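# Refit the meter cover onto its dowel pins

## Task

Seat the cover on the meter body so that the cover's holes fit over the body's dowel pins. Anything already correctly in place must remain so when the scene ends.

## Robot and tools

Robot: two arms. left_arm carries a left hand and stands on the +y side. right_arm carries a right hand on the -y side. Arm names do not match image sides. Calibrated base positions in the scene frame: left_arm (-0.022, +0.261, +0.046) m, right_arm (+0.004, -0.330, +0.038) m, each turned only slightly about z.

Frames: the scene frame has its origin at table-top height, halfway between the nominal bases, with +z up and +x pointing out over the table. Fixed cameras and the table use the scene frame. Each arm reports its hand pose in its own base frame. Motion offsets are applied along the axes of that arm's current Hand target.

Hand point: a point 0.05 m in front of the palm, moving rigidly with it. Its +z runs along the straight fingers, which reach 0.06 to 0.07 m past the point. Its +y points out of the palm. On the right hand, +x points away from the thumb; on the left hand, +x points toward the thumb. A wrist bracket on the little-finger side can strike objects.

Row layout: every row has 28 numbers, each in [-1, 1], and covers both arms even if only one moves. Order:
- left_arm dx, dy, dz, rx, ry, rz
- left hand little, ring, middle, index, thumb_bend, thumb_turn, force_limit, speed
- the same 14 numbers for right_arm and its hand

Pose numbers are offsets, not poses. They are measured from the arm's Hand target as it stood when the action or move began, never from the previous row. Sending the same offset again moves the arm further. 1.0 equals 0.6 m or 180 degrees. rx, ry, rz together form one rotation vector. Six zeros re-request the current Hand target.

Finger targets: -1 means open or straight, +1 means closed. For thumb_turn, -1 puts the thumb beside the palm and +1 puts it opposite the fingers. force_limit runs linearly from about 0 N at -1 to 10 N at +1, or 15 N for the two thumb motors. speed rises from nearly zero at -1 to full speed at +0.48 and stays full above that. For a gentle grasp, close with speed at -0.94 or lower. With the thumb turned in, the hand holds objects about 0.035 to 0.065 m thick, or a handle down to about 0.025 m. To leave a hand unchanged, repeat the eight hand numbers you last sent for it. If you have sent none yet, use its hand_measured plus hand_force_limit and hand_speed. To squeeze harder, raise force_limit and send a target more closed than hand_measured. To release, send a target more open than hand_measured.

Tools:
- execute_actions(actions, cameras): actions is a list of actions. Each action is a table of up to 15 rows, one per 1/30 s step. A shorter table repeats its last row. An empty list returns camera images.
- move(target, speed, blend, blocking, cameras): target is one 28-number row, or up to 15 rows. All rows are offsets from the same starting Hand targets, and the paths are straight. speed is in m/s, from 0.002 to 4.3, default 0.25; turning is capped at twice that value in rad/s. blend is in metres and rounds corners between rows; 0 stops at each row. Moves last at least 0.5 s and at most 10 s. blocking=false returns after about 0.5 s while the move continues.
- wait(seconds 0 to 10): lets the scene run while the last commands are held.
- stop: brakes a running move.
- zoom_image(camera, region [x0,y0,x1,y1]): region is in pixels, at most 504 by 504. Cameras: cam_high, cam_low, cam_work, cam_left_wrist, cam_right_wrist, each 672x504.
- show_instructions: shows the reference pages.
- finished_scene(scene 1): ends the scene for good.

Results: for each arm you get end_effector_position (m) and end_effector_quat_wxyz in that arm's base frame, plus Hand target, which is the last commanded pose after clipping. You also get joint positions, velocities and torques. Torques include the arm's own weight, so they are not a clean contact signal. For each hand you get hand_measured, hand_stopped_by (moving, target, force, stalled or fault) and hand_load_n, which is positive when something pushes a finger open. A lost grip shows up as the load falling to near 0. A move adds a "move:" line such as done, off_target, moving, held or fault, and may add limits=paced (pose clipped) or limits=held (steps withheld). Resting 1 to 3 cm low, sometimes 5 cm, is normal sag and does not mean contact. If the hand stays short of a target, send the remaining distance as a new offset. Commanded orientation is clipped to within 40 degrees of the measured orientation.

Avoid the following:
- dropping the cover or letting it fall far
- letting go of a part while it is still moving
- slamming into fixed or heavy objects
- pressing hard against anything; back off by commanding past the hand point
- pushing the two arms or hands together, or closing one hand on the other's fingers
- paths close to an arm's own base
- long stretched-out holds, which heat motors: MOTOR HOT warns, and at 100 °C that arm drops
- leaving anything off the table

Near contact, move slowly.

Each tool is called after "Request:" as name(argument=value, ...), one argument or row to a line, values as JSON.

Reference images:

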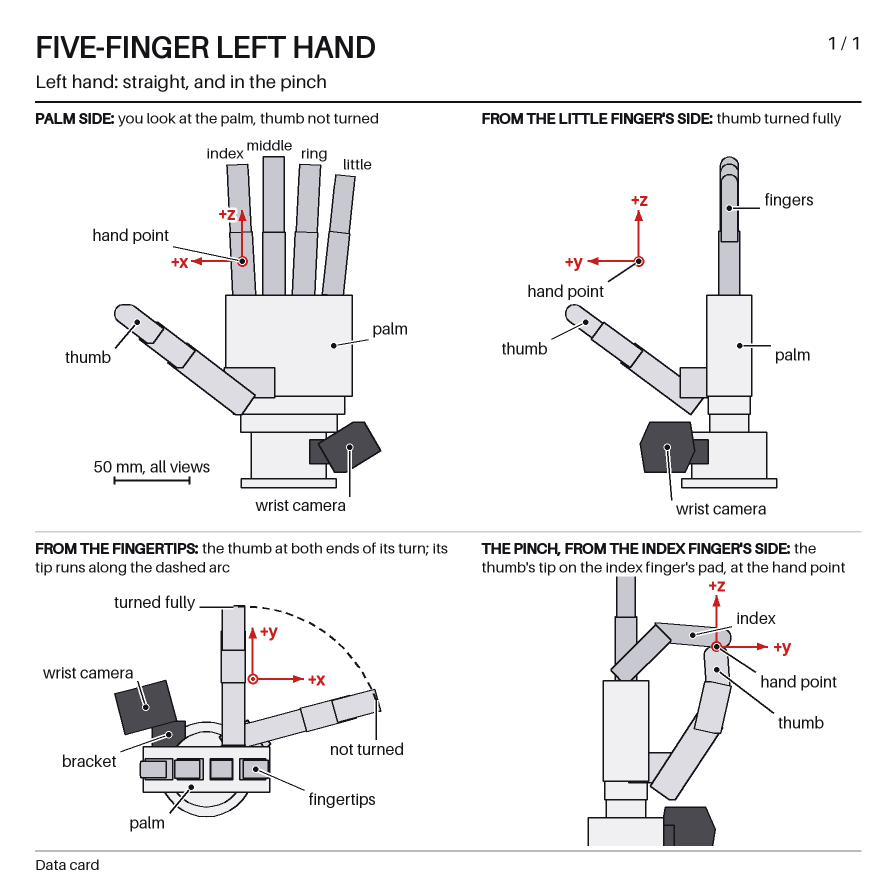

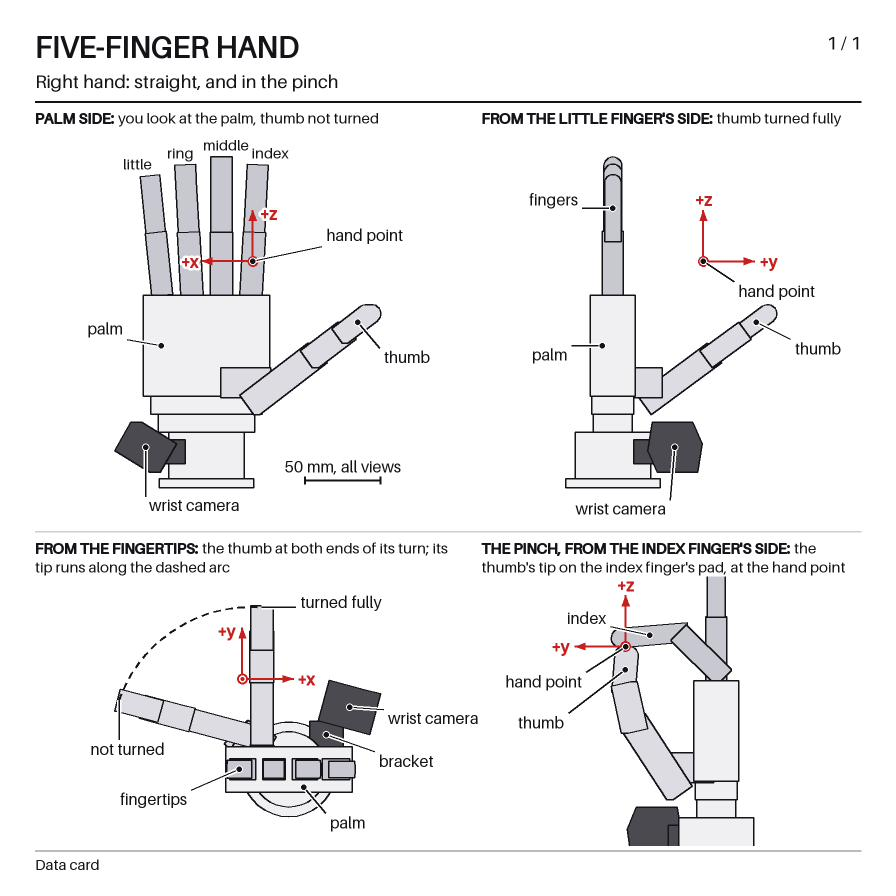

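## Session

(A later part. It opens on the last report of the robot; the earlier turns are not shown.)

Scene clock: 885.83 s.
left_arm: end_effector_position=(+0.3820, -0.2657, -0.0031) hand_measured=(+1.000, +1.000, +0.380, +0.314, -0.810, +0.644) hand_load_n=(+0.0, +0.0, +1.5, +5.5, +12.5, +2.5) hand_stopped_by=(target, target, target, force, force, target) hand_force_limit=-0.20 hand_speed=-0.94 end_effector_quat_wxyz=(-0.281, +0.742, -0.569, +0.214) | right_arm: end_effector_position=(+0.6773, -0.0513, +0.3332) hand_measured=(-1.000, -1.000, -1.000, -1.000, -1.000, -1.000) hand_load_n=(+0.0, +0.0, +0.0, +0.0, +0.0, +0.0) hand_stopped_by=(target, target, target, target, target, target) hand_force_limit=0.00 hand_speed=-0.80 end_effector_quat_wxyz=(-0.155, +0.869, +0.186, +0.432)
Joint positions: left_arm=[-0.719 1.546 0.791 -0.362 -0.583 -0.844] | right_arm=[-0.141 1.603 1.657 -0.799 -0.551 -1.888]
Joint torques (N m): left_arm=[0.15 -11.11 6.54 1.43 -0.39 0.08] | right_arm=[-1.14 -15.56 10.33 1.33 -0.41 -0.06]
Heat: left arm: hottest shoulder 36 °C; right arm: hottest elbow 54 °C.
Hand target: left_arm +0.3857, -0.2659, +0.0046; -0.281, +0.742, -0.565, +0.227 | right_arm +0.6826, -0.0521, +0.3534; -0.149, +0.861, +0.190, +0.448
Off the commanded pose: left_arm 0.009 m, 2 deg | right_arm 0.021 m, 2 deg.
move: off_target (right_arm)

Request:
move(
  target=[0.001459, -0.006071, -0.005124, 0.0019625, 0.0018725, -0.0016575, 1, 1, 0.38, 0.36, -0.58, 0.645, -0.2, -0.94, 0,0,0,0,0,0,-1,-1,-1,-1,-1,-1,0,-0.8],
  speed=0.05,
  cameras=["cam_left_wrist"],
)

Request:
zoom_image(
  camera="cam_left_wrist",
  region=[160, 212, 220, 257],
)

Scene clock: 889.53 s.
left_arm: end_effector_position=(+0.3832, -0.2667, +0.0023) hand_measured=(+1.000, +1.000, +0.380, +0.314, -0.810, +0.644) hand_load_n=(+0.0, +0.0, +2.0, +5.5, +12.5, +2.5) hand_stopped_by=(target, target, target, force, force, target) hand_force_limit=-0.20 hand_speed=-0.94 end_effector_quat_wxyz=(-0.280, +0.743, -0.567, +0.220) | right_arm: end_effector_position=(+0.6773, -0.0513, +0.3332) hand_measured=(-1.000, -1.000, -1.000, -1.000, -1.000, -1.000) hand_load_n=(+0.0, +0.0, +0.0, +0.0, +0.0, +0.0) hand_stopped_by=(target, target, target, target, target, target) hand_force_limit=0.00 hand_speed=-0.80 end_effector_quat_wxyz=(-0.155, +0.869, +0.186, +0.432)
Joint positions: left_arm=[-0.719 1.534 0.791 -0.362 -0.583 -0.844] | right_arm=[-0.141 1.603 1.657 -0.799 -0.551 -1.888]
Joint torques (N m): left_arm=[0.21 -10.58 6.65 1.51 -0.37 0.05] | right_arm=[-1.2 -15.56 10.33 1.33 -0.4 -0.06]
Heat: left arm: hottest shoulder 36 °C; right arm: hottest elbow 54 °C.
Hand target: left_arm +0.3865, -0.2665, +0.0093; -0.282, +0.742, -0.563, +0.232 | right_arm +0.6826, -0.0521, +0.3534; -0.149, +0.861, +0.190, +0.448
Off the commanded pose: left_arm 0.008 m, 1 deg | right_arm 0.021 m, 2 deg.
move: off_target (right_arm)
Images, in order (width x height): cam_left_wrist 672x504.

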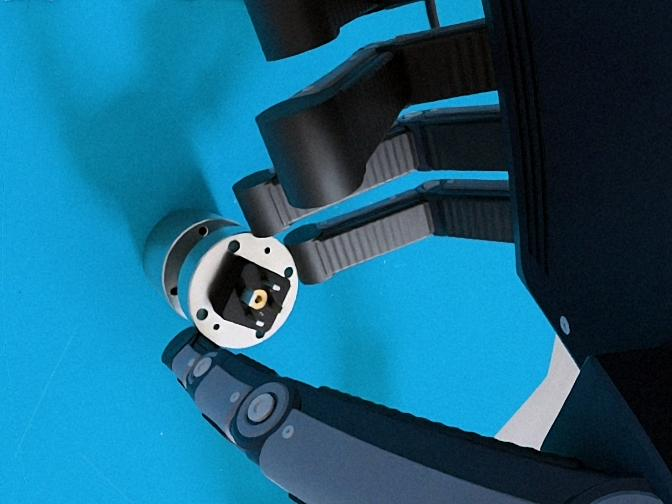

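Scaled by 8.400 from the camera's 672x504 image, which has a finer 960x720 frame.

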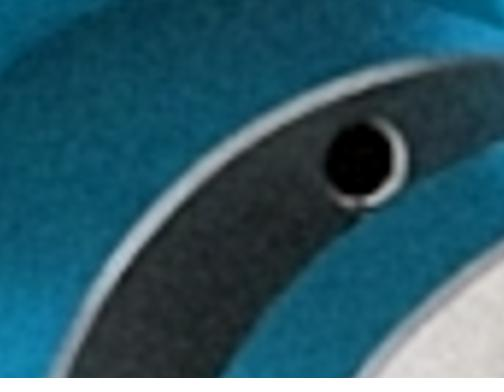

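Request:
move(
  target=[
    [0.04134,-0.07406,-0.09147,-0.00997,-0.00951,0.00842,1,1,0.38,0.36,-0.58,0.645,-0.2,-0.94,0,0,0,0,0,0,-1,-1,-1,-1,-1,-1,0,-0.8],
    [0.02279,-0.09160,-0.07591,-0.00997,-0.00951,0.00842,1,1,0.38,0.36,-0.58,0.645,-0.2,-0.94,0,0,0,0,0,0,-1,-1,-1,-1,-1,-1,0,-0.8],
    [-0.01072,0.01466,0.00399,-0.00997,-0.00951,0.00842,1,1,0.38,0.36,-0.58,0.645,-0.2,-0.94,0,0,0,0,0,0,-1,-1,-1,-1,-1,-1,0,-0.8],
    [-0.01223,0.03254,0.02260,-0.00997,-0.00951,0.00842,1,1,0.38,0.36,-0.58,0.645,-0.2,-0.94,0,0,0,0,0,0,-1,-1,-1,-1,-1,-1,0,-0.8],
  ],
  speed=[0.07,0.07,0.05,0.03],
  blend=[0,0,0.004,0],
  cameras=["cam_left_wrist"],
)

Request:
zoom_image(
  camera="cam_left_wrist",
  region=[160, 275, 184, 293],
)

Request:
zoom_image(
  camera="cam_left_wrist",
  region=[198, 216, 222, 234],
)

Request:
zoom_image(
  camera="cam_left_wrist",
  region=[168, 230, 192, 248],
)

Scene clock: 904.23 s.
left_arm: end_effector_position=(+0.3823, -0.2658, -0.0013) hand_measured=(+1.000, +1.000, +0.380, +0.314, -0.810, +0.644) hand_load_n=(+0.0, +0.0, +2.0, +5.5, +12.5, +2.5) hand_stopped_by=(target, target, target, force, force, target) hand_force_limit=-0.20 hand_speed=-0.94 end_effector_quat_wxyz=(-0.281, +0.743, -0.568, +0.217) | right_arm: end_effector_position=(+0.6773, -0.0513, +0.3332) hand_measured=(-1.000, -1.000, -1.000, -1.000, -1.000, -1.000) hand_load_n=(+0.0, +0.0, +0.0, +0.0, +0.0, +0.0) hand_stopped_by=(target, target, target, target, target, target) hand_force_limit=0.00 hand_speed=-0.80 end_effector_quat_wxyz=(-0.155, +0.869, +0.186, +0.432)
Joint positions: left_arm=[-0.719 1.541 0.789 -0.36 -0.583 -0.845] | right_arm=[-0.141 1.603 1.657 -0.799 -0.551 -1.888]
Joint torques (N m): left_arm=[0.56 -7.24 6.3 1.25 -0.25 0.04] | right_arm=[-1.2 -15.56 10.35 1.32 -0.4 -0.05]
Heat: left arm: hottest shoulder 36 °C; right arm: hottest elbow 54 °C.
Hand target: left_arm +0.3797, -0.2614, -0.0141; -0.281, +0.742, -0.572, +0.208 | right_arm +0.6826, -0.0521, +0.3534; -0.149, +0.861, +0.190, +0.448
Off the commanded pose: left_arm 0.014 m, 1 deg | right_arm 0.021 m, 2 deg.
move: off_target (left_arm, right_arm)
Images, in order (width x height): cam_left_wrist 672x504.

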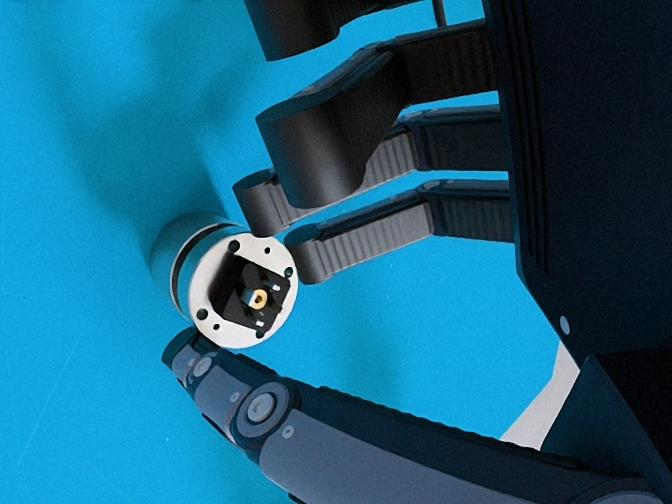

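Scaled by 21.000 from the camera's 672x504 image, which has a finer 960x720 frame.

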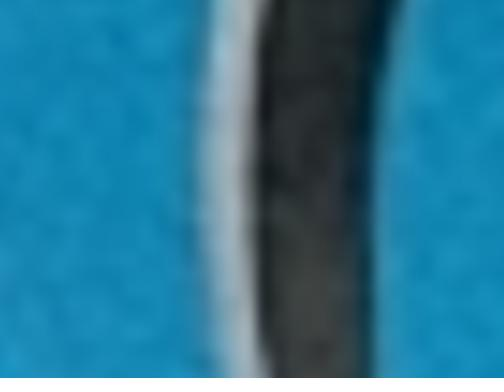

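Scaled by 21.000 from the camera's 672x504 image, which has a finer 960x720 frame.

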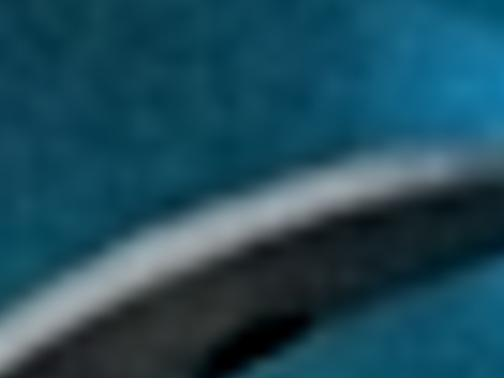

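Scaled by 21.000 from the camera's 672x504 image, which has a finer 960x720 frame.

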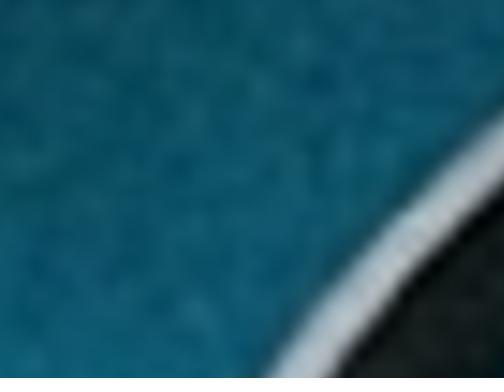

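Request:
zoom_image(
  camera="cam_left_wrist",
  region=[208, 212, 232, 230],
)

Scaled by 21.000 from the camera's 672x504 image, which has a finer 960x720 frame.

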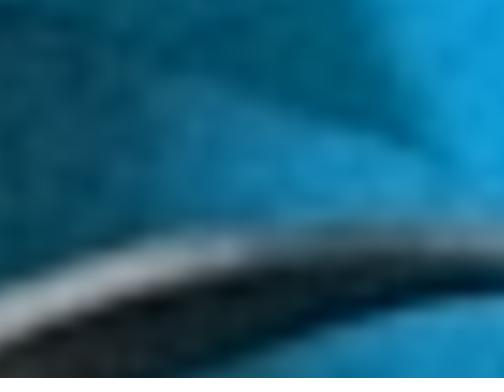

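Request:
move(
  target=[
    [-0.000875,0.003643,0.003074,-0.0011775,-0.0011235,0.0009945,1,1,0.38,0.36,-0.58,0.645,-0.2,-0.94,0,0,0,0,0,0,-1,-1,-1,-1,-1,-1,0,-0.8],
    [-0.001459,0.006071,0.005124,-0.0019625,-0.0018725,0.0016575,1,1,0.38,0.36,-0.58,0.645,-0.2,-0.94,0,0,0,0,0,0,-1,-1,-1,-1,-1,-1,0,-0.8],
  ],
  speed=0.03,
)

Scene clock: 910.63 s.
left_arm: end_effector_position=(+0.3818, -0.2655, -0.0035) hand_measured=(+1.000, +1.000, +0.380, +0.314, -0.810, +0.644) hand_load_n=(+0.0, +0.0, +1.5, +5.0, +12.5, +2.5) hand_stopped_by=(target, target, target, force, force, target) hand_force_limit=-0.20 hand_speed=-0.94 end_effector_quat_wxyz=(-0.281, +0.743, -0.568, +0.215) | right_arm: end_effector_position=(+0.6773, -0.0513, +0.3332) hand_measured=(-1.000, -1.000, -1.000, -1.000, -1.000, -1.000) hand_load_n=(+0.0, +0.0, +0.0, +0.0, +0.0, +0.0) hand_stopped_by=(target, target, target, target, target, target) hand_force_limit=0.00 hand_speed=-0.80 end_effector_quat_wxyz=(-0.155, +0.869, +0.186, +0.432)
Joint positions: left_arm=[-0.719 1.545 0.789 -0.359 -0.583 -0.845] | right_arm=[-0.141 1.603 1.657 -0.799 -0.551 -1.888]
Joint torques (N m): left_arm=[0.09 -7.59 6.27 1.51 -0.26 0.04] | right_arm=[-1.14 -15.56 10.33 1.33 -0.41 -0.05]
Heat: left arm: hottest shoulder 36 °C; right arm: hottest elbow 54 °C.
Hand target: left_arm +0.3788, -0.2607, -0.0188; -0.281, +0.742, -0.574, +0.203 | right_arm +0.6826, -0.0521, +0.3534; -0.149, +0.861, +0.190, +0.448
Off the commanded pose: left_arm 0.016 m, 1 deg | right_arm 0.021 m, 2 deg.
move: off_target (left_arm, right_arm)

Request:
move(
  target=[-0.000583,0.002428,0.00205,-0.000785,-0.000749,0.000663,1,1,0.38,0.36,-0.58,0.645,-0.2,-0.94,0,0,0,0,0,0,-1,-1,-1,-1,-1,-1,0,-0.8],
  speed=0.03,
)

Scene clock: 933.67 s.
left_arm: end_effector_position=(+0.3818, -0.2655, -0.0038) hand_measured=(+1.000, +1.000, +0.380, +0.314, -0.810, +0.644) hand_load_n=(+0.0, +0.0, +0.5, +4.5, +13.0, +2.5) hand_stopped_by=(target, target, target, force, force, target) hand_force_limit=-0.20 hand_speed=-0.94 end_effector_quat_wxyz=(-0.281, +0.743, -0.569, +0.215) | right_arm: end_effector_position=(+0.6773, -0.0513, +0.3332) hand_measured=(-1.000, -1.000, -1.000, -1.000, -1.000, -1.000) hand_load_n=(+0.0, +0.0, +0.0, +0.0, +0.0, +0.0) hand_stopped_by=(target, target, target, target, target, target) hand_force_limit=0.00 hand_speed=-0.80 end_effector_quat_wxyz=(-0.155, +0.869, +0.186, +0.432)
Joint positions: left_arm=[-0.719 1.546 0.789 -0.359 -0.583 -0.845] | right_arm=[-0.141 1.603 1.657 -0.799 -0.551 -1.888]
Joint torques (N m): left_arm=[0.56 -7.18 6.2 1.42 -0.21 0.06] | right_arm=[-1.2 -15.56 10.33 1.33 -0.4 -0.06]
Heat: left arm: hottest shoulder 36 °C; right arm: hottest elbow 54 °C.
Hand target: left_arm +0.3784, -0.2604, -0.0207; -0.281, +0.742, -0.575, +0.201 | right_arm +0.6826, -0.0521, +0.3534; -0.149, +0.861, +0.190, +0.448
Off the commanded pose: left_arm 0.018 m, 2 deg | right_arm 0.021 m, 2 deg.
move: off_target (left_arm, right_arm)

Request:
move(
  target=[
    [0.007086,-0.033011,-0.028864,0.010794,0.010299,-0.009116,1,1,0.38,0.36,-0.58,0.645,-0.2,-0.94,0,0,0,0,0,0,-1,-1,-1,-1,-1,-1,0,-0.8],
    [0.007281,-0.033208,-0.028856,0.010912,0.010411,-0.009216,1,1,0.38,0.36,-0.58,0.645,-0.2,-0.94,0,0,0,0,0,0,-1,-1,-1,-1,-1,-1,0,-0.8],
    [0.000487,-0.001411,-0.001017,0.0005105,0.0004865,-0.0004315,1,1,0.38,0.36,-0.58,0.645,-0.2,-0.94,0,0,0,0,0,0,-1,-1,-1,-1,-1,-1,0,-0.8],
  ],
  speed=[0.06,0.03,0.05],
)

Scene clock: 936.80 s.
left_arm: end_effector_position=(+0.3817, -0.2655, -0.0057) hand_measured=(+1.000, +1.000, +0.380, +0.314, -0.810, +0.644) hand_load_n=(+0.0, +0.0, +1.5, +5.5, +12.5, +2.5) hand_stopped_by=(target, target, target, force, force, target) hand_force_limit=-0.20 hand_speed=-0.94 end_effector_quat_wxyz=(-0.281, +0.743, -0.569, +0.214) | right_arm: end_effector_position=(+0.6773, -0.0513, +0.3332) hand_measured=(-1.000, -1.000, -1.000, -1.000, -1.000, -1.000) hand_load_n=(+0.0, +0.0, +0.0, +0.0, +0.0, +0.5) hand_stopped_by=(target, target, target, target, target, target) hand_force_limit=0.00 hand_speed=-0.80 end_effector_quat_wxyz=(-0.155, +0.869, +0.186, +0.432)
Joint positions: left_arm=[-0.719 1.551 0.789 -0.357 -0.583 -0.845] | right_arm=[-0.141 1.603 1.657 -0.799 -0.551 -1.888]
Joint torques (N m): left_arm=[0.5 -7.18 6.13 1.29 -0.25 0.07] | right_arm=[-1.2 -15.56 10.33 1.32 -0.41 -0.05]
Heat: left arm: hottest shoulder 36 °C; right arm: hottest elbow 54 °C.
Hand target: left_arm +0.3787, -0.2606, -0.0197; -0.281, +0.742, -0.574, +0.202 | right_arm +0.6826, -0.0521, +0.3534; -0.149, +0.861, +0.190, +0.448
Off the commanded pose: left_arm 0.015 m, 1 deg | right_arm 0.021 m, 2 deg.
move: off_target (left_arm, right_arm)

Request:
wait(
  seconds=0.1,
  cameras=["cam_left_wrist"],
)

Request:
zoom_image(
  camera="cam_left_wrist",
  region=[160, 212, 220, 257],
)

Request:
zoom_image(
  camera="cam_left_wrist",
  region=[205, 210, 245, 250],
)

Request:
zoom_image(
  camera="cam_left_wrist",
  region=[160, 265, 200, 305],
)

Scene clock: 937.33 s.
left_arm: end_effector_position=(+0.3817, -0.2655, -0.0057) hand_measured=(+1.000, +1.000, +0.380, +0.314, -0.810, +0.644) hand_load_n=(+0.5, +0.0, +1.5, +5.5, +12.5, +2.5) hand_stopped_by=(target, target, target, force, force, target) hand_force_limit=-0.20 hand_speed=-0.94 end_effector_quat_wxyz=(-0.281, +0.743, -0.569, +0.214) | right_arm: end_effector_position=(+0.6773, -0.0513, +0.3332) hand_measured=(-1.000, -1.000, -1.000, -1.000, -1.000, -1.000) hand_load_n=(+0.0, +0.0, +0.0, +0.0, +0.0, +0.0) hand_stopped_by=(target, target, target, target, target, target) hand_force_limit=0.00 hand_speed=-0.80 end_effector_quat_wxyz=(-0.155, +0.869, +0.186, +0.432)
Joint positions: left_arm=[-0.719 1.551 0.789 -0.357 -0.583 -0.845] | right_arm=[-0.141 1.603 1.657 -0.799 -0.551 -1.888]
Joint torques (N m): left_arm=[0.79 -7.65 6.22 1.31 -0.26 0.05] | right_arm=[-1.2 -15.56 10.33 1.31 -0.41 -0.06]
Heat: left arm: hottest shoulder 36 °C; right arm: hottest elbow 54 °C.
Hand target: left_arm +0.3787, -0.2606, -0.0197; -0.281, +0.742, -0.574, +0.202 | right_arm +0.6826, -0.0521, +0.3534; -0.149, +0.861, +0.190, +0.448
Off the commanded pose: left_arm 0.015 m, 1 deg | right_arm 0.021 m, 2 deg.
wait: 0.10 s; at rest from the start
Images, in order (width x height): cam_left_wrist 672x504.

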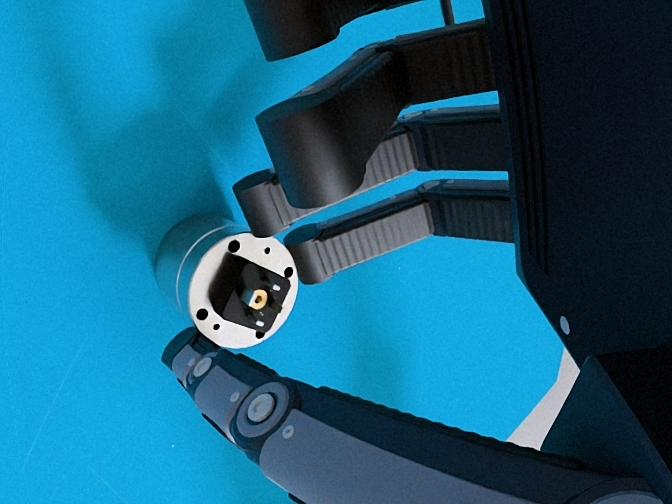

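Scaled by 8.400 from the camera's 672x504 image, which has a finer 960x720 frame.

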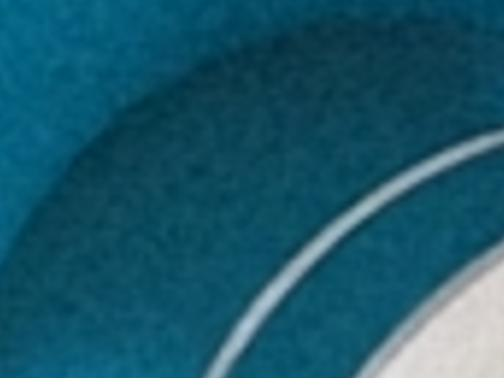

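Scaled by 12.600 from the camera's 672x504 image, which has a finer 960x720 frame.

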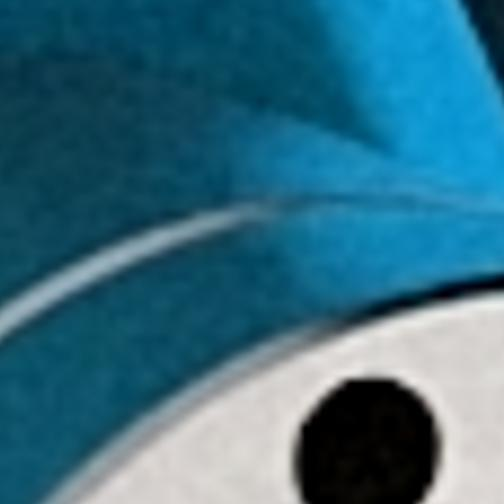

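Scaled by 12.600 from the camera's 672x504 image, which has a finer 960x720 frame.

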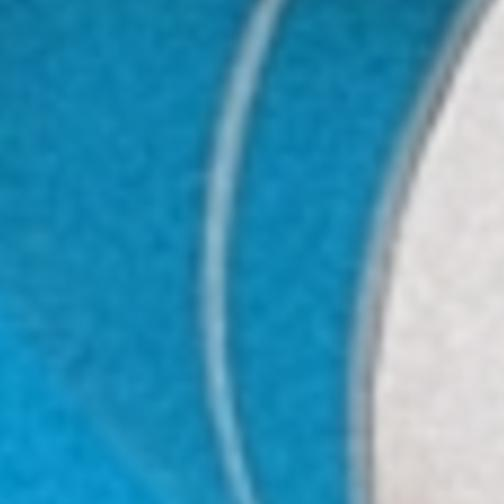

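Request:
move(
  target=[-0.000583,0.002428,0.00205,-0.000785,-0.000749,0.000663,1,1,0.38,0.36,-0.58,0.645,-0.2,-0.94,0,0,0,0,0,0,-1,-1,-1,-1,-1,-1,0,-0.8],
  speed=0.03,
  cameras=["cam_left_wrist"],
)

Request:
zoom_image(
  camera="cam_left_wrist",
  region=[160, 265, 200, 305],
)

Request:
zoom_image(
  camera="cam_left_wrist",
  region=[205, 210, 245, 250],
)

Scene clock: 938.60 s.
left_arm: end_effector_position=(+0.3817, -0.2654, -0.0061) hand_measured=(+1.000, +1.000, +0.380, +0.314, -0.810, +0.644) hand_load_n=(+0.0, +0.0, +2.0, +5.5, +12.5, +2.5) hand_stopped_by=(target, target, target, force, force, target) hand_force_limit=-0.20 hand_speed=-0.94 end_effector_quat_wxyz=(-0.281, +0.743, -0.569, +0.213) | right_arm: end_effector_position=(+0.6773, -0.0513, +0.3332) hand_measured=(-1.000, -1.000, -1.000, -1.000, -1.000, -1.000) hand_load_n=(+0.0, +0.0, +0.0, +0.0, +0.0, +0.0) hand_stopped_by=(target, target, target, target, target, target) hand_force_limit=0.00 hand_speed=-0.80 end_effector_quat_wxyz=(-0.155, +0.869, +0.186, +0.432)
Joint positions: left_arm=[-0.719 1.552 0.789 -0.357 -0.583 -0.845] | right_arm=[-0.141 1.603 1.657 -0.799 -0.551 -1.888]
Joint torques (N m): left_arm=[0.32 -7.36 6.2 1.31 -0.26 0.03] | right_arm=[-1.14 -15.5 10.36 1.32 -0.4 -0.05]
Heat: left arm: hottest shoulder 36 °C; right arm: hottest elbow 54 °C.
Hand target: left_arm +0.3783, -0.2603, -0.0216; -0.281, +0.742, -0.575, +0.201 | right_arm +0.6826, -0.0521, +0.3534; -0.149, +0.861, +0.190, +0.448
Off the commanded pose: left_arm 0.017 m, 2 deg | right_arm 0.021 m, 2 deg.
move: off_target (left_arm, right_arm)
Images, in order (width x height): cam_left_wrist 672x504.

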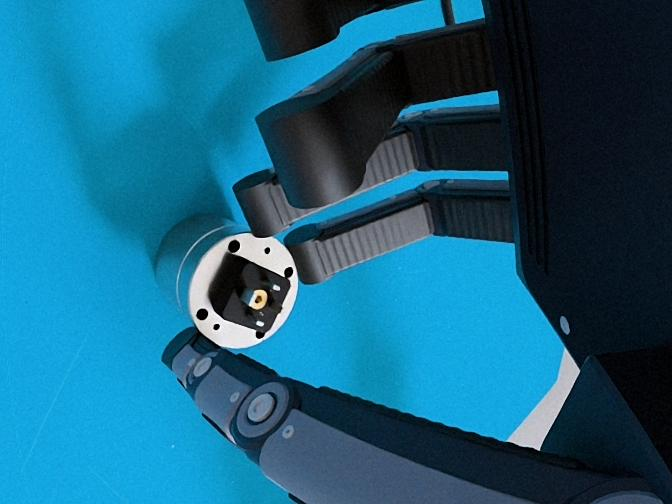

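Scaled by 12.600 from the camera's 672x504 image, which has a finer 960x720 frame.

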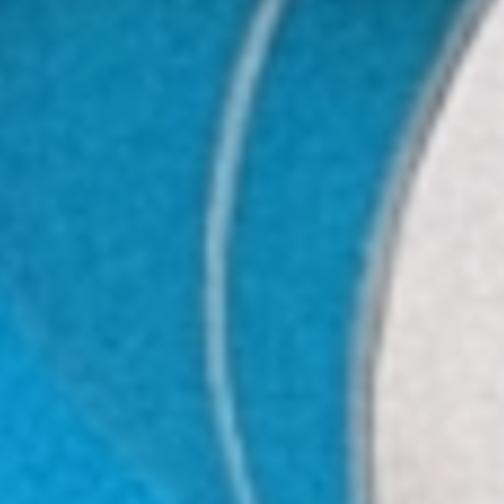

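Scaled by 12.600 from the camera's 672x504 image, which has a finer 960x720 frame.

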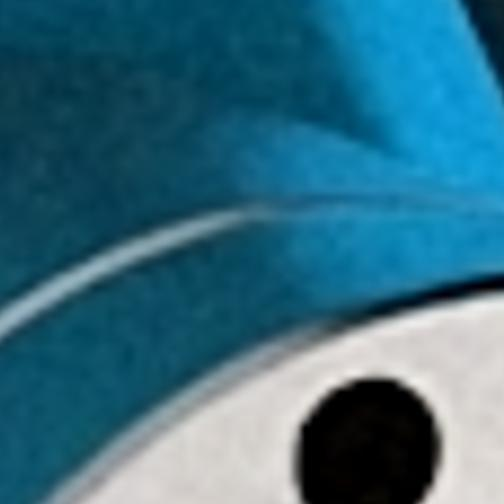

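Request:
move(
  target=[-0.000583,0.002428,0.00205,-0.000785,-0.000749,0.000663,1,1,0.38,0.36,-0.58,0.645,-0.2,-0.94,0,0,0,0,0,0,-1,-1,-1,-1,-1,-1,0,-0.8],
  speed=0.03,
  cameras=["cam_left_wrist"],
)

Request:
zoom_image(
  camera="cam_left_wrist",
  region=[160, 265, 200, 305],
)

Request:
zoom_image(
  camera="cam_left_wrist",
  region=[205, 210, 245, 250],
)

Scene clock: 944.33 s.
left_arm: end_effector_position=(+0.3817, -0.2654, -0.0065) hand_measured=(+1.000, +1.000, +0.380, +0.314, -0.810, +0.644) hand_load_n=(+0.0, +0.0, +1.0, +5.5, +12.5, +2.5) hand_stopped_by=(target, target, target, force, force, target) hand_force_limit=-0.20 hand_speed=-0.94 end_effector_quat_wxyz=(-0.281, +0.743, -0.569, +0.213) | right_arm: end_effector_position=(+0.6773, -0.0513, +0.3332) hand_measured=(-1.000, -1.000, -1.000, -1.000, -1.000, -1.000) hand_load_n=(+0.0, +0.0, +0.0, +0.0, +0.0, +0.0) hand_stopped_by=(target, target, target, target, target, target) hand_force_limit=0.00 hand_speed=-0.80 end_effector_quat_wxyz=(-0.155, +0.869, +0.186, +0.432)
Joint positions: left_arm=[-0.719 1.553 0.789 -0.356 -0.583 -0.845] | right_arm=[-0.141 1.603 1.657 -0.799 -0.551 -1.888]
Joint torques (N m): left_arm=[0.91 -7 6.17 1.28 -0.23 0.06] | right_arm=[-1.2 -15.56 10.33 1.32 -0.4 -0.06]
Heat: left arm: hottest shoulder 36 °C; right arm: hottest elbow 54 °C.
Hand target: left_arm +0.3779, -0.2600, -0.0234; -0.281, +0.742, -0.576, +0.199 | right_arm +0.6826, -0.0521, +0.3534; -0.149, +0.861, +0.190, +0.448
Off the commanded pose: left_arm 0.018 m, 2 deg | right_arm 0.021 m, 2 deg.
move: off_target (left_arm, right_arm)
Images, in order (width x height): cam_left_wrist 672x504.

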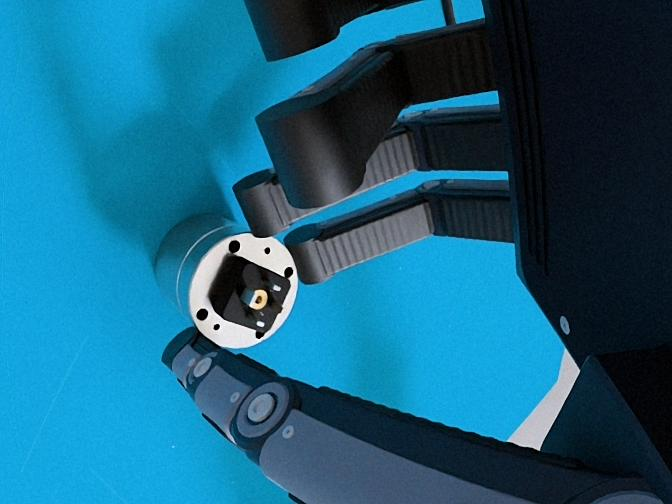

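Scaled by 12.600 from the camera's 672x504 image, which has a finer 960x720 frame.

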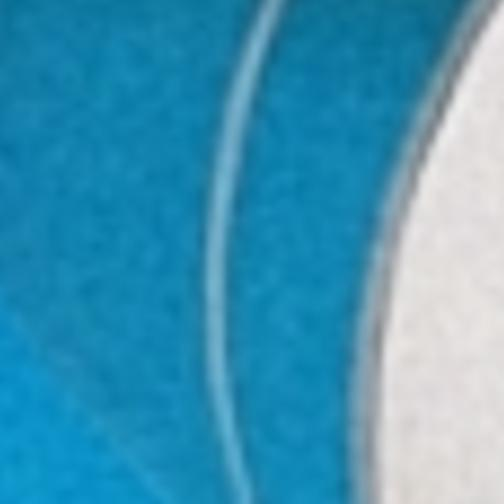

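Scaled by 12.600 from the camera's 672x504 image, which has a finer 960x720 frame.

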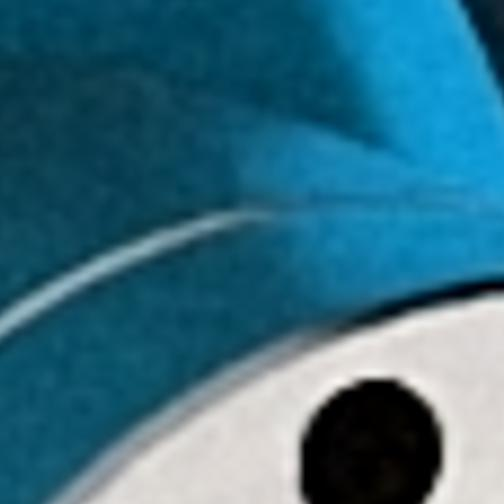

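Request:
move(
  target=[-0.000875,0.003643,0.003074,-0.0011775,-0.0011235,0.0009945,1,1,0.38,0.36,-0.58,0.645,-0.2,-0.94,0,0,0,0,0,0,-1,-1,-1,-1,-1,-1,0,-0.8],
  speed=0.03,
  cameras=["cam_left_wrist"],
)

Request:
zoom_image(
  camera="cam_left_wrist",
  region=[160, 265, 200, 305],
)

Request:
zoom_image(
  camera="cam_left_wrist",
  region=[205, 210, 245, 250],
)

Scene clock: 945.50 s.
left_arm: end_effector_position=(+0.3817, -0.2654, -0.0066) hand_measured=(+1.000, +1.000, +0.380, +0.314, -0.810, +0.644) hand_load_n=(+0.0, +0.5, +0.5, +5.5, +12.5, +2.5) hand_stopped_by=(target, target, target, force, force, target) hand_force_limit=-0.20 hand_speed=-0.94 end_effector_quat_wxyz=(-0.281, +0.743, -0.569, +0.213) | right_arm: end_effector_position=(+0.6773, -0.0513, +0.3332) hand_measured=(-1.000, -1.000, -1.000, -1.000, -1.000, -1.000) hand_load_n=(+0.0, +0.0, +0.0, +0.0, +0.0, +0.0) hand_stopped_by=(target, target, target, target, target, target) hand_force_limit=0.00 hand_speed=-0.80 end_effector_quat_wxyz=(-0.155, +0.869, +0.186, +0.432)
Joint positions: left_arm=[-0.719 1.553 0.789 -0.356 -0.583 -0.845] | right_arm=[-0.141 1.603 1.657 -0.799 -0.551 -1.888]
Joint torques (N m): left_arm=[0.09 -6.83 6.12 1.33 -0.2 0.04] | right_arm=[-1.14 -15.62 10.33 1.32 -0.41 -0.05]
Heat: left arm: hottest shoulder 36 °C; right arm: hottest elbow 54 °C.
Hand target: left_arm +0.3773, -0.2595, -0.0262; -0.281, +0.742, -0.577, +0.196 | right_arm +0.6826, -0.0521, +0.3534; -0.149, +0.861, +0.190, +0.448
Off the commanded pose: left_arm 0.021 m, 2 deg | right_arm 0.021 m, 2 deg.
move: off_target (left_arm, right_arm)
Images, in order (width x height): cam_left_wrist 672x504.

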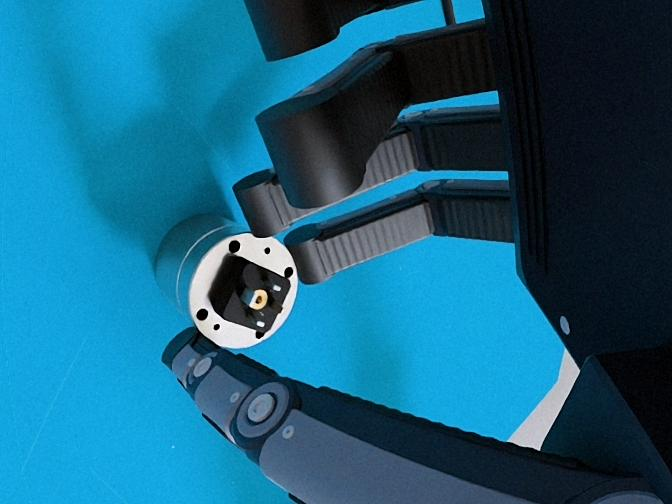

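Scaled by 12.600 from the camera's 672x504 image, which has a finer 960x720 frame.

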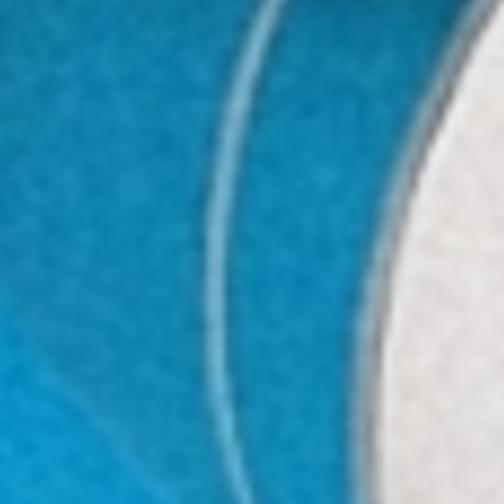

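Scaled by 12.600 from the camera's 672x504 image, which has a finer 960x720 frame.

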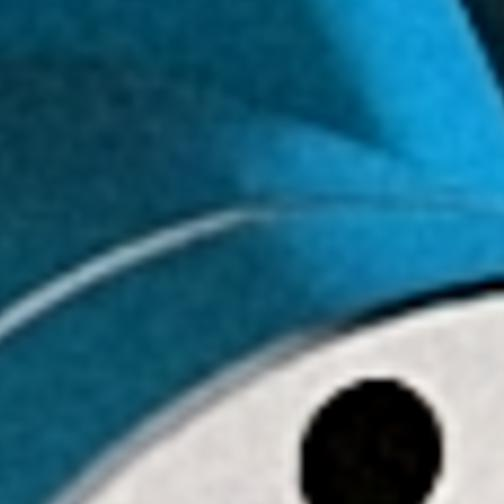

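Request:
move(
  target=[0.004099,-0.018105,-0.015579,0.0058875,0.0056175,-0.0049725,1,1,0.38,0.36,-0.58,0.645,-0.2,-0.94,0,0,0,0,0,0,-1,-1,-1,-1,-1,-1,0,-0.8],
  speed=0.05,
)

Scene clock: 947.20 s.
left_arm: end_effector_position=(+0.3817, -0.2654, -0.0066) hand_measured=(+1.000, +1.000, +0.380, +0.314, -0.810, +0.644) hand_load_n=(+0.0, +0.0, +1.0, +6.0, +12.5, +2.5) hand_stopped_by=(target, target, target, force, force, target) hand_force_limit=-0.20 hand_speed=-0.94 end_effector_quat_wxyz=(-0.281, +0.743, -0.569, +0.213) | right_arm: end_effector_position=(+0.6773, -0.0513, +0.3332) hand_measured=(-1.000, -1.000, -1.000, -1.000, -1.000, -1.000) hand_load_n=(+0.0, +0.0, +0.0, +0.0, +0.0, +0.0) hand_stopped_by=(target, target, target, target, target, target) hand_force_limit=0.00 hand_speed=-0.80 end_effector_quat_wxyz=(-0.155, +0.869, +0.186, +0.432)
Joint positions: left_arm=[-0.719 1.553 0.789 -0.356 -0.583 -0.845] | right_arm=[-0.141 1.603 1.657 -0.799 -0.551 -1.888]
Joint torques (N m): left_arm=[0.21 -9.05 6.23 1.21 -0.3 0.07] | right_arm=[-1.2 -15.56 10.33 1.33 -0.41 -0.06]
Heat: left arm: hottest shoulder 36 °C; right arm: hottest elbow 54 °C.
Hand target: left_arm +0.3803, -0.2618, -0.0121; -0.281, +0.742, -0.571, +0.210 | right_arm +0.6826, -0.0521, +0.3534; -0.149, +0.861, +0.190, +0.448
Off the commanded pose: left_arm 0.007 m, 0 deg | right_arm 0.021 m, 2 deg.
move: off_target (right_arm)

Request:
execute_actions(
  actions=[
    [[0,0,0,0,0,0,1,1,0.38,0.36,-0.86,0.645,-0.2,-0.94,0,0,0,0,0,0,-1,-1,-1,-1,-1,-1,0,-0.8]],
  ],
)

Request:
wait(
  seconds=0.5,
)

Scene clock: 948.40 s.
left_arm: end_effector_position=(+0.3821, -0.2655, -0.0064) hand_measured=(+1.000, +1.000, +0.380, +0.314, -0.860, +0.644) hand_load_n=(+0.0, +0.0, +0.0, +0.5, +0.0, +0.0) hand_stopped_by=(target, target, target, force, target, target) hand_force_limit=-0.20 hand_speed=-0.94 end_effector_quat_wxyz=(-0.281, +0.743, -0.569, +0.214) | right_arm: end_effector_position=(+0.6773, -0.0513, +0.3332) hand_measured=(-1.000, -1.000, -1.000, -1.000, -1.000, -1.000) hand_load_n=(+0.0, +0.0, +0.0, +0.5, +0.0, +0.0) hand_stopped_by=(target, target, target, target, target, target) hand_force_limit=0.00 hand_speed=-0.80 end_effector_quat_wxyz=(-0.155, +0.869, +0.186, +0.432)
Joint positions: left_arm=[-0.719 1.553 0.789 -0.354 -0.584 -0.845] | right_arm=[-0.141 1.603 1.657 -0.799 -0.551 -1.888]
Joint torques (N m): left_arm=[0.5 -8.76 6.17 1.1 -0.25 0.08] | right_arm=[-1.26 -15.56 10.33 1.32 -0.4 -0.05]
Heat: left arm: hottest shoulder 36 °C; right arm: hottest elbow 54 °C.
Hand target: left_arm +0.3803, -0.2618, -0.0121; -0.281, +0.742, -0.571, +0.210 | right_arm +0.6826, -0.0521, +0.3534; -0.149, +0.861, +0.190, +0.448
Off the commanded pose: left_arm 0.007 m, 1 deg | right_arm 0.021 m, 2 deg.

Scene clock: 948.90 s.
left_arm: end_effector_position=(+0.3821, -0.2655, -0.0064) hand_measured=(+1.000, +1.000, +0.380, +0.314, -0.860, +0.644) hand_load_n=(+0.0, +0.0, +0.0, +1.0, +0.0, +0.0) hand_stopped_by=(target, target, target, force, target, target) hand_force_limit=-0.20 hand_speed=-0.94 end_effector_quat_wxyz=(-0.281, +0.743, -0.569, +0.214) | right_arm: end_effector_position=(+0.6773, -0.0513, +0.3332) hand_measured=(-1.000, -1.000, -1.000, -1.000, -1.000, -1.000) hand_load_n=(+0.0, +0.0, +0.0, +0.0, +0.0, +0.0) hand_stopped_by=(target, target, target, target, target, target) hand_force_limit=0.00 hand_speed=-0.80 end_effector_quat_wxyz=(-0.155, +0.869, +0.186, +0.432)
Joint positions: left_arm=[-0.719 1.553 0.789 -0.354 -0.584 -0.845] | right_arm=[-0.141 1.603 1.657 -0.799 -0.551 -1.888]
Joint torques (N m): left_arm=[0.21 -8.59 6.23 1.16 -0.26 0.08] | right_arm=[-1.2 -15.56 10.33 1.33 -0.4 -0.05]
Heat: left arm: hottest shoulder 36 °C; right arm: hottest elbow 54 °C.
Hand target: left_arm +0.3803, -0.2618, -0.0121; -0.281, +0.742, -0.571, +0.210 | right_arm +0.6826, -0.0521, +0.3534; -0.149, +0.861, +0.190, +0.448
Off the commanded pose: left_arm 0.007 m, 1 deg | right_arm 0.021 m, 2 deg.
wait: 0.50 s; at rest by 0.17 s

Request:
execute_actions(
  actions=[
    [[0,0,0,0,0,0,1,1,0.38,0.30,-1,0.645,-0.2,-0.9,0,0,0,0,0,0,-1,-1,-1,-1,-1,-1,0,-0.8]],
  ],
)

Request:
wait(
  seconds=0.7,
  cameras=["cam_left_wrist"],
)

Request:
zoom_image(
  camera="cam_left_wrist",
  region=[140, 200, 320, 370],
)

Scene clock: 950.50 s.
left_arm: end_effector_position=(+0.3821, -0.2655, -0.0064) hand_measured=(+1.000, +1.000, +0.380, +0.300, -1.000, +0.644) hand_load_n=(+0.0, +0.0, +0.0, +0.0, +0.0, +0.0) hand_stopped_by=(target, target, target, target, target, target) hand_force_limit=-0.20 hand_speed=-0.90 end_effector_quat_wxyz=(-0.281, +0.743, -0.569, +0.214) | right_arm: end_effector_position=(+0.6773, -0.0513, +0.3332) hand_measured=(-1.000, -1.000, -1.000, -1.000, -1.000, -1.000) hand_load_n=(+0.0, +0.0, +0.0, +0.0, +0.0, +0.0) hand_stopped_by=(target, target, target, target, target, target) hand_force_limit=0.00 hand_speed=-0.80 end_effector_quat_wxyz=(-0.155, +0.869, +0.186, +0.432)
Joint positions: left_arm=[-0.719 1.553 0.789 -0.354 -0.584 -0.845] | right_arm=[-0.141 1.603 1.657 -0.799 -0.551 -1.888]
Joint torques (N m): left_arm=[0.09 -9.11 6.2 1.24 -0.24 0.06] | right_arm=[-1.2 -15.5 10.35 1.31 -0.41 -0.05]
Heat: left arm: hottest shoulder 36 °C; right arm: hottest elbow 54 °C.
Hand target: left_arm +0.3803, -0.2618, -0.0121; -0.281, +0.742, -0.571, +0.210 | right_arm +0.6826, -0.0521, +0.3534; -0.149, +0.861, +0.190, +0.448
Off the commanded pose: left_arm 0.007 m, 1 deg | right_arm 0.021 m, 2 deg.

Scene clock: 951.20 s.
left_arm: end_effector_position=(+0.3821, -0.2655, -0.0064) hand_measured=(+1.000, +1.000, +0.380, +0.300, -1.000, +0.644) hand_load_n=(+0.0, +0.0, +0.0, +0.0, +0.0, +0.0) hand_stopped_by=(target, target, target, target, target, target) hand_force_limit=-0.20 hand_speed=-0.90 end_effector_quat_wxyz=(-0.281, +0.743, -0.569, +0.214) | right_arm: end_effector_position=(+0.6773, -0.0513, +0.3332) hand_measured=(-1.000, -1.000, -1.000, -1.000, -1.000, -1.000) hand_load_n=(+0.0, +0.0, +0.0, +0.0, +0.0, +0.0) hand_stopped_by=(target, target, target, target, target, target) hand_force_limit=0.00 hand_speed=-0.80 end_effector_quat_wxyz=(-0.155, +0.869, +0.186, +0.432)
Joint positions: left_arm=[-0.719 1.553 0.789 -0.354 -0.584 -0.845] | right_arm=[-0.141 1.603 1.657 -0.799 -0.551 -1.888]
Joint torques (N m): left_arm=[0.56 -8.82 6.11 1.24 -0.24 0.05] | right_arm=[-1.14 -15.56 10.32 1.33 -0.41 -0.05]
Heat: left arm: hottest shoulder 36 °C; right arm: hottest elbow 54 °C.
Hand target: left_arm +0.3803, -0.2618, -0.0121; -0.281, +0.742, -0.571, +0.210 | right_arm +0.6826, -0.0521, +0.3534; -0.149, +0.861, +0.190, +0.448
Off the commanded pose: left_arm 0.007 m, 1 deg | right_arm 0.021 m, 2 deg.
wait: 0.70 s; at rest by 0.17 s
Images, in order (width x height): cam_left_wrist 672x504.

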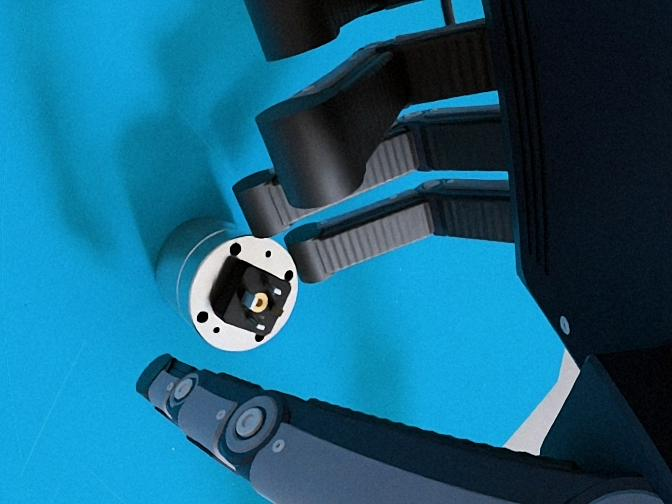

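Scaled by 2.800 from the camera's 672x504 image, which has a finer 960x720 frame.

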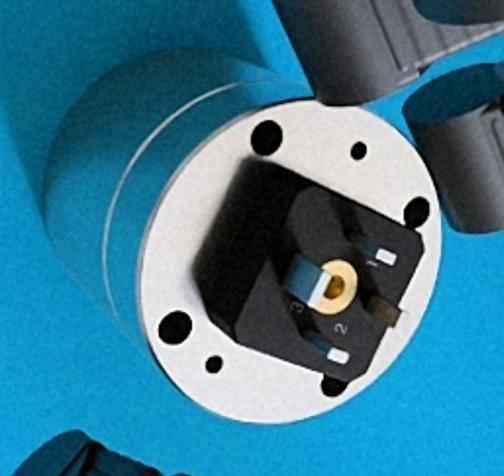

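Request:
zoom_image(
  camera="cam_left_wrist",
  region=[160, 265, 200, 305],
)

Request:
zoom_image(
  camera="cam_left_wrist",
  region=[205, 215, 245, 255],
)

Request:
zoom_image(
  camera="cam_left_wrist",
  region=[200, 310, 240, 350],
)

Request:
zoom_image(
  camera="cam_left_wrist",
  region=[250, 235, 290, 275],
)

Scaled by 12.600 from the camera's 672x504 image, which has a finer 960x720 frame.

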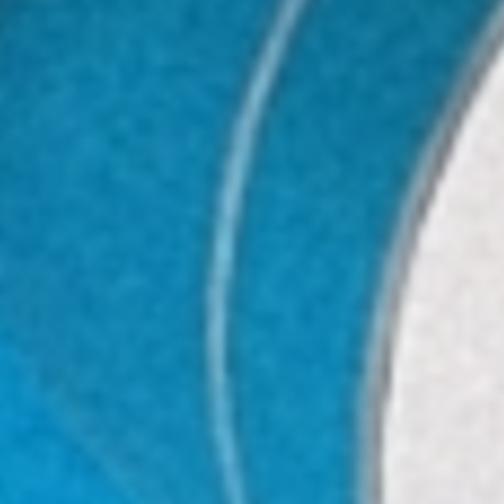

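Scaled by 12.600 from the camera's 672x504 image, which has a finer 960x720 frame.

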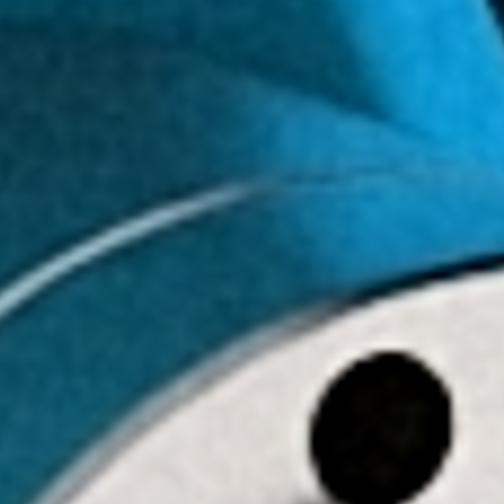

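Scaled by 12.600 from the camera's 672x504 image, which has a finer 960x720 frame.

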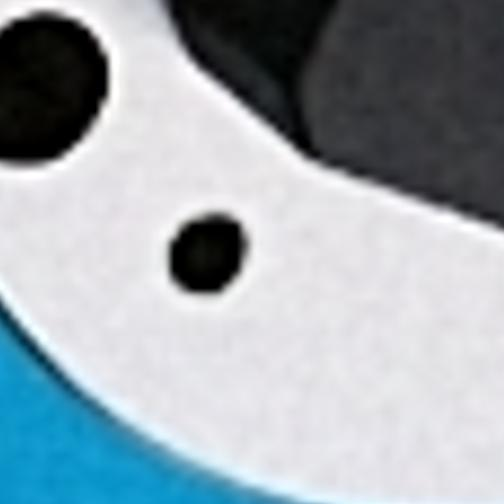

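Scaled by 12.600 from the camera's 672x504 image, which has a finer 960x720 frame.

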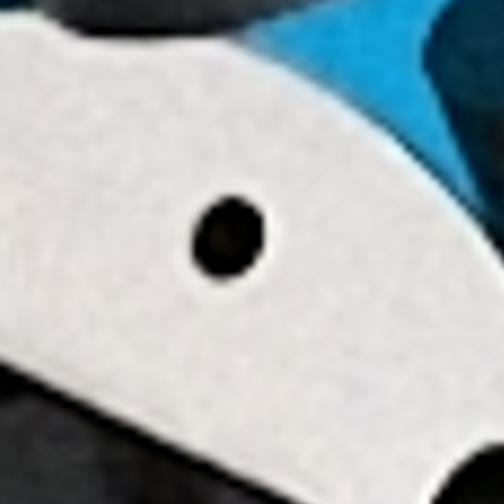

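Request:
execute_actions(
  actions=[
    [[0,0,0,0,0,0,1,1,0.25,0.18,-1,0.645,-0.2,-0.85,0,0,0,0,0,0,-1,-1,-1,-1,-1,-1,0,-0.8]],
  ],
)

Request:
wait(
  seconds=0.6,
  cameras=["cam_left_wrist"],
)

Scene clock: 953.50 s.
left_arm: end_effector_position=(+0.3821, -0.2655, -0.0064) hand_measured=(+1.000, +1.000, +0.250, +0.180, -1.000, +0.644) hand_load_n=(+0.0, +0.0, +0.0, +0.0, +0.0, +0.0) hand_stopped_by=(target, target, target, target, target, target) hand_force_limit=-0.20 hand_speed=-0.85 end_effector_quat_wxyz=(-0.281, +0.743, -0.569, +0.214) | right_arm: end_effector_position=(+0.6773, -0.0513, +0.3332) hand_measured=(-1.000, -1.000, -1.000, -1.000, -1.000, -1.000) hand_load_n=(+0.0, +0.0, +0.0, +0.0, +0.0, +0.0) hand_stopped_by=(target, target, target, target, target, target) hand_force_limit=0.00 hand_speed=-0.80 end_effector_quat_wxyz=(-0.155, +0.869, +0.186, +0.432)
Joint positions: left_arm=[-0.719 1.553 0.789 -0.354 -0.584 -0.845] | right_arm=[-0.141 1.603 1.657 -0.799 -0.551 -1.888]
Joint torques (N m): left_arm=[0.44 -9.05 6.13 1.14 -0.2 0.07] | right_arm=[-1.2 -15.56 10.33 1.32 -0.4 -0.05]
Heat: left arm: hottest shoulder 36 °C; right arm: hottest elbow 54 °C.
Hand target: left_arm +0.3803, -0.2618, -0.0121; -0.281, +0.742, -0.571, +0.210 | right_arm +0.6826, -0.0521, +0.3534; -0.149, +0.861, +0.190, +0.448
Off the commanded pose: left_arm 0.007 m, 1 deg | right_arm 0.021 m, 2 deg.

Scene clock: 954.10 s.
left_arm: end_effector_position=(+0.3821, -0.2655, -0.0064) hand_measured=(+1.000, +1.000, +0.250, +0.180, -1.000, +0.644) hand_load_n=(+0.0, +0.0, +0.0, +0.0, +0.0, +0.0) hand_stopped_by=(target, target, target, target, target, target) hand_force_limit=-0.20 hand_speed=-0.85 end_effector_quat_wxyz=(-0.281, +0.743, -0.569, +0.214) | right_arm: end_effector_position=(+0.6773, -0.0513, +0.3332) hand_measured=(-1.000, -1.000, -1.000, -1.000, -1.000, -1.000) hand_load_n=(+0.0, +0.0, +0.0, +0.0, +0.0, +0.0) hand_stopped_by=(target, target, target, target, target, target) hand_force_limit=0.00 hand_speed=-0.80 end_effector_quat_wxyz=(-0.155, +0.869, +0.186, +0.432)
Joint positions: left_arm=[-0.719 1.553 0.789 -0.354 -0.584 -0.845] | right_arm=[-0.141 1.603 1.657 -0.799 -0.551 -1.888]
Joint torques (N m): left_arm=[0.21 -9.41 6.26 1.31 -0.25 0.05] | right_arm=[-1.26 -15.56 10.35 1.32 -0.41 -0.05]
Heat: left arm: hottest shoulder 36 °C; right arm: hottest elbow 54 °C.
Hand target: left_arm +0.3803, -0.2618, -0.0121; -0.281, +0.742, -0.571, +0.210 | right_arm +0.6826, -0.0521, +0.3534; -0.149, +0.861, +0.190, +0.448
Off the commanded pose: left_arm 0.007 m, 1 deg | right_arm 0.021 m, 2 deg.
wait: 0.60 s; at rest by 0.17 s
Images, in order (width x height): cam_left_wrist 672x504.

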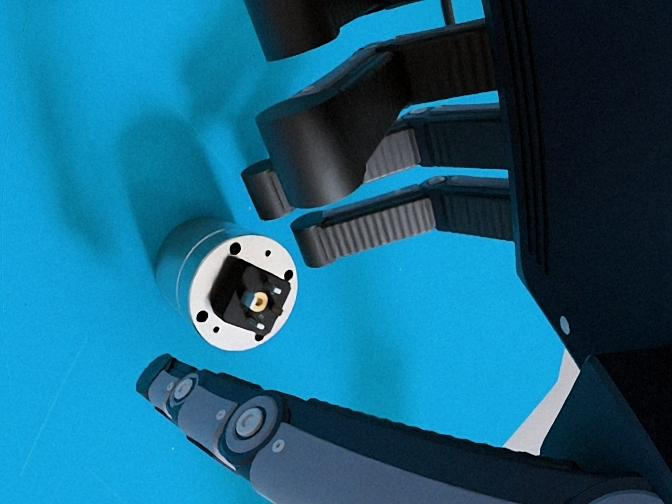

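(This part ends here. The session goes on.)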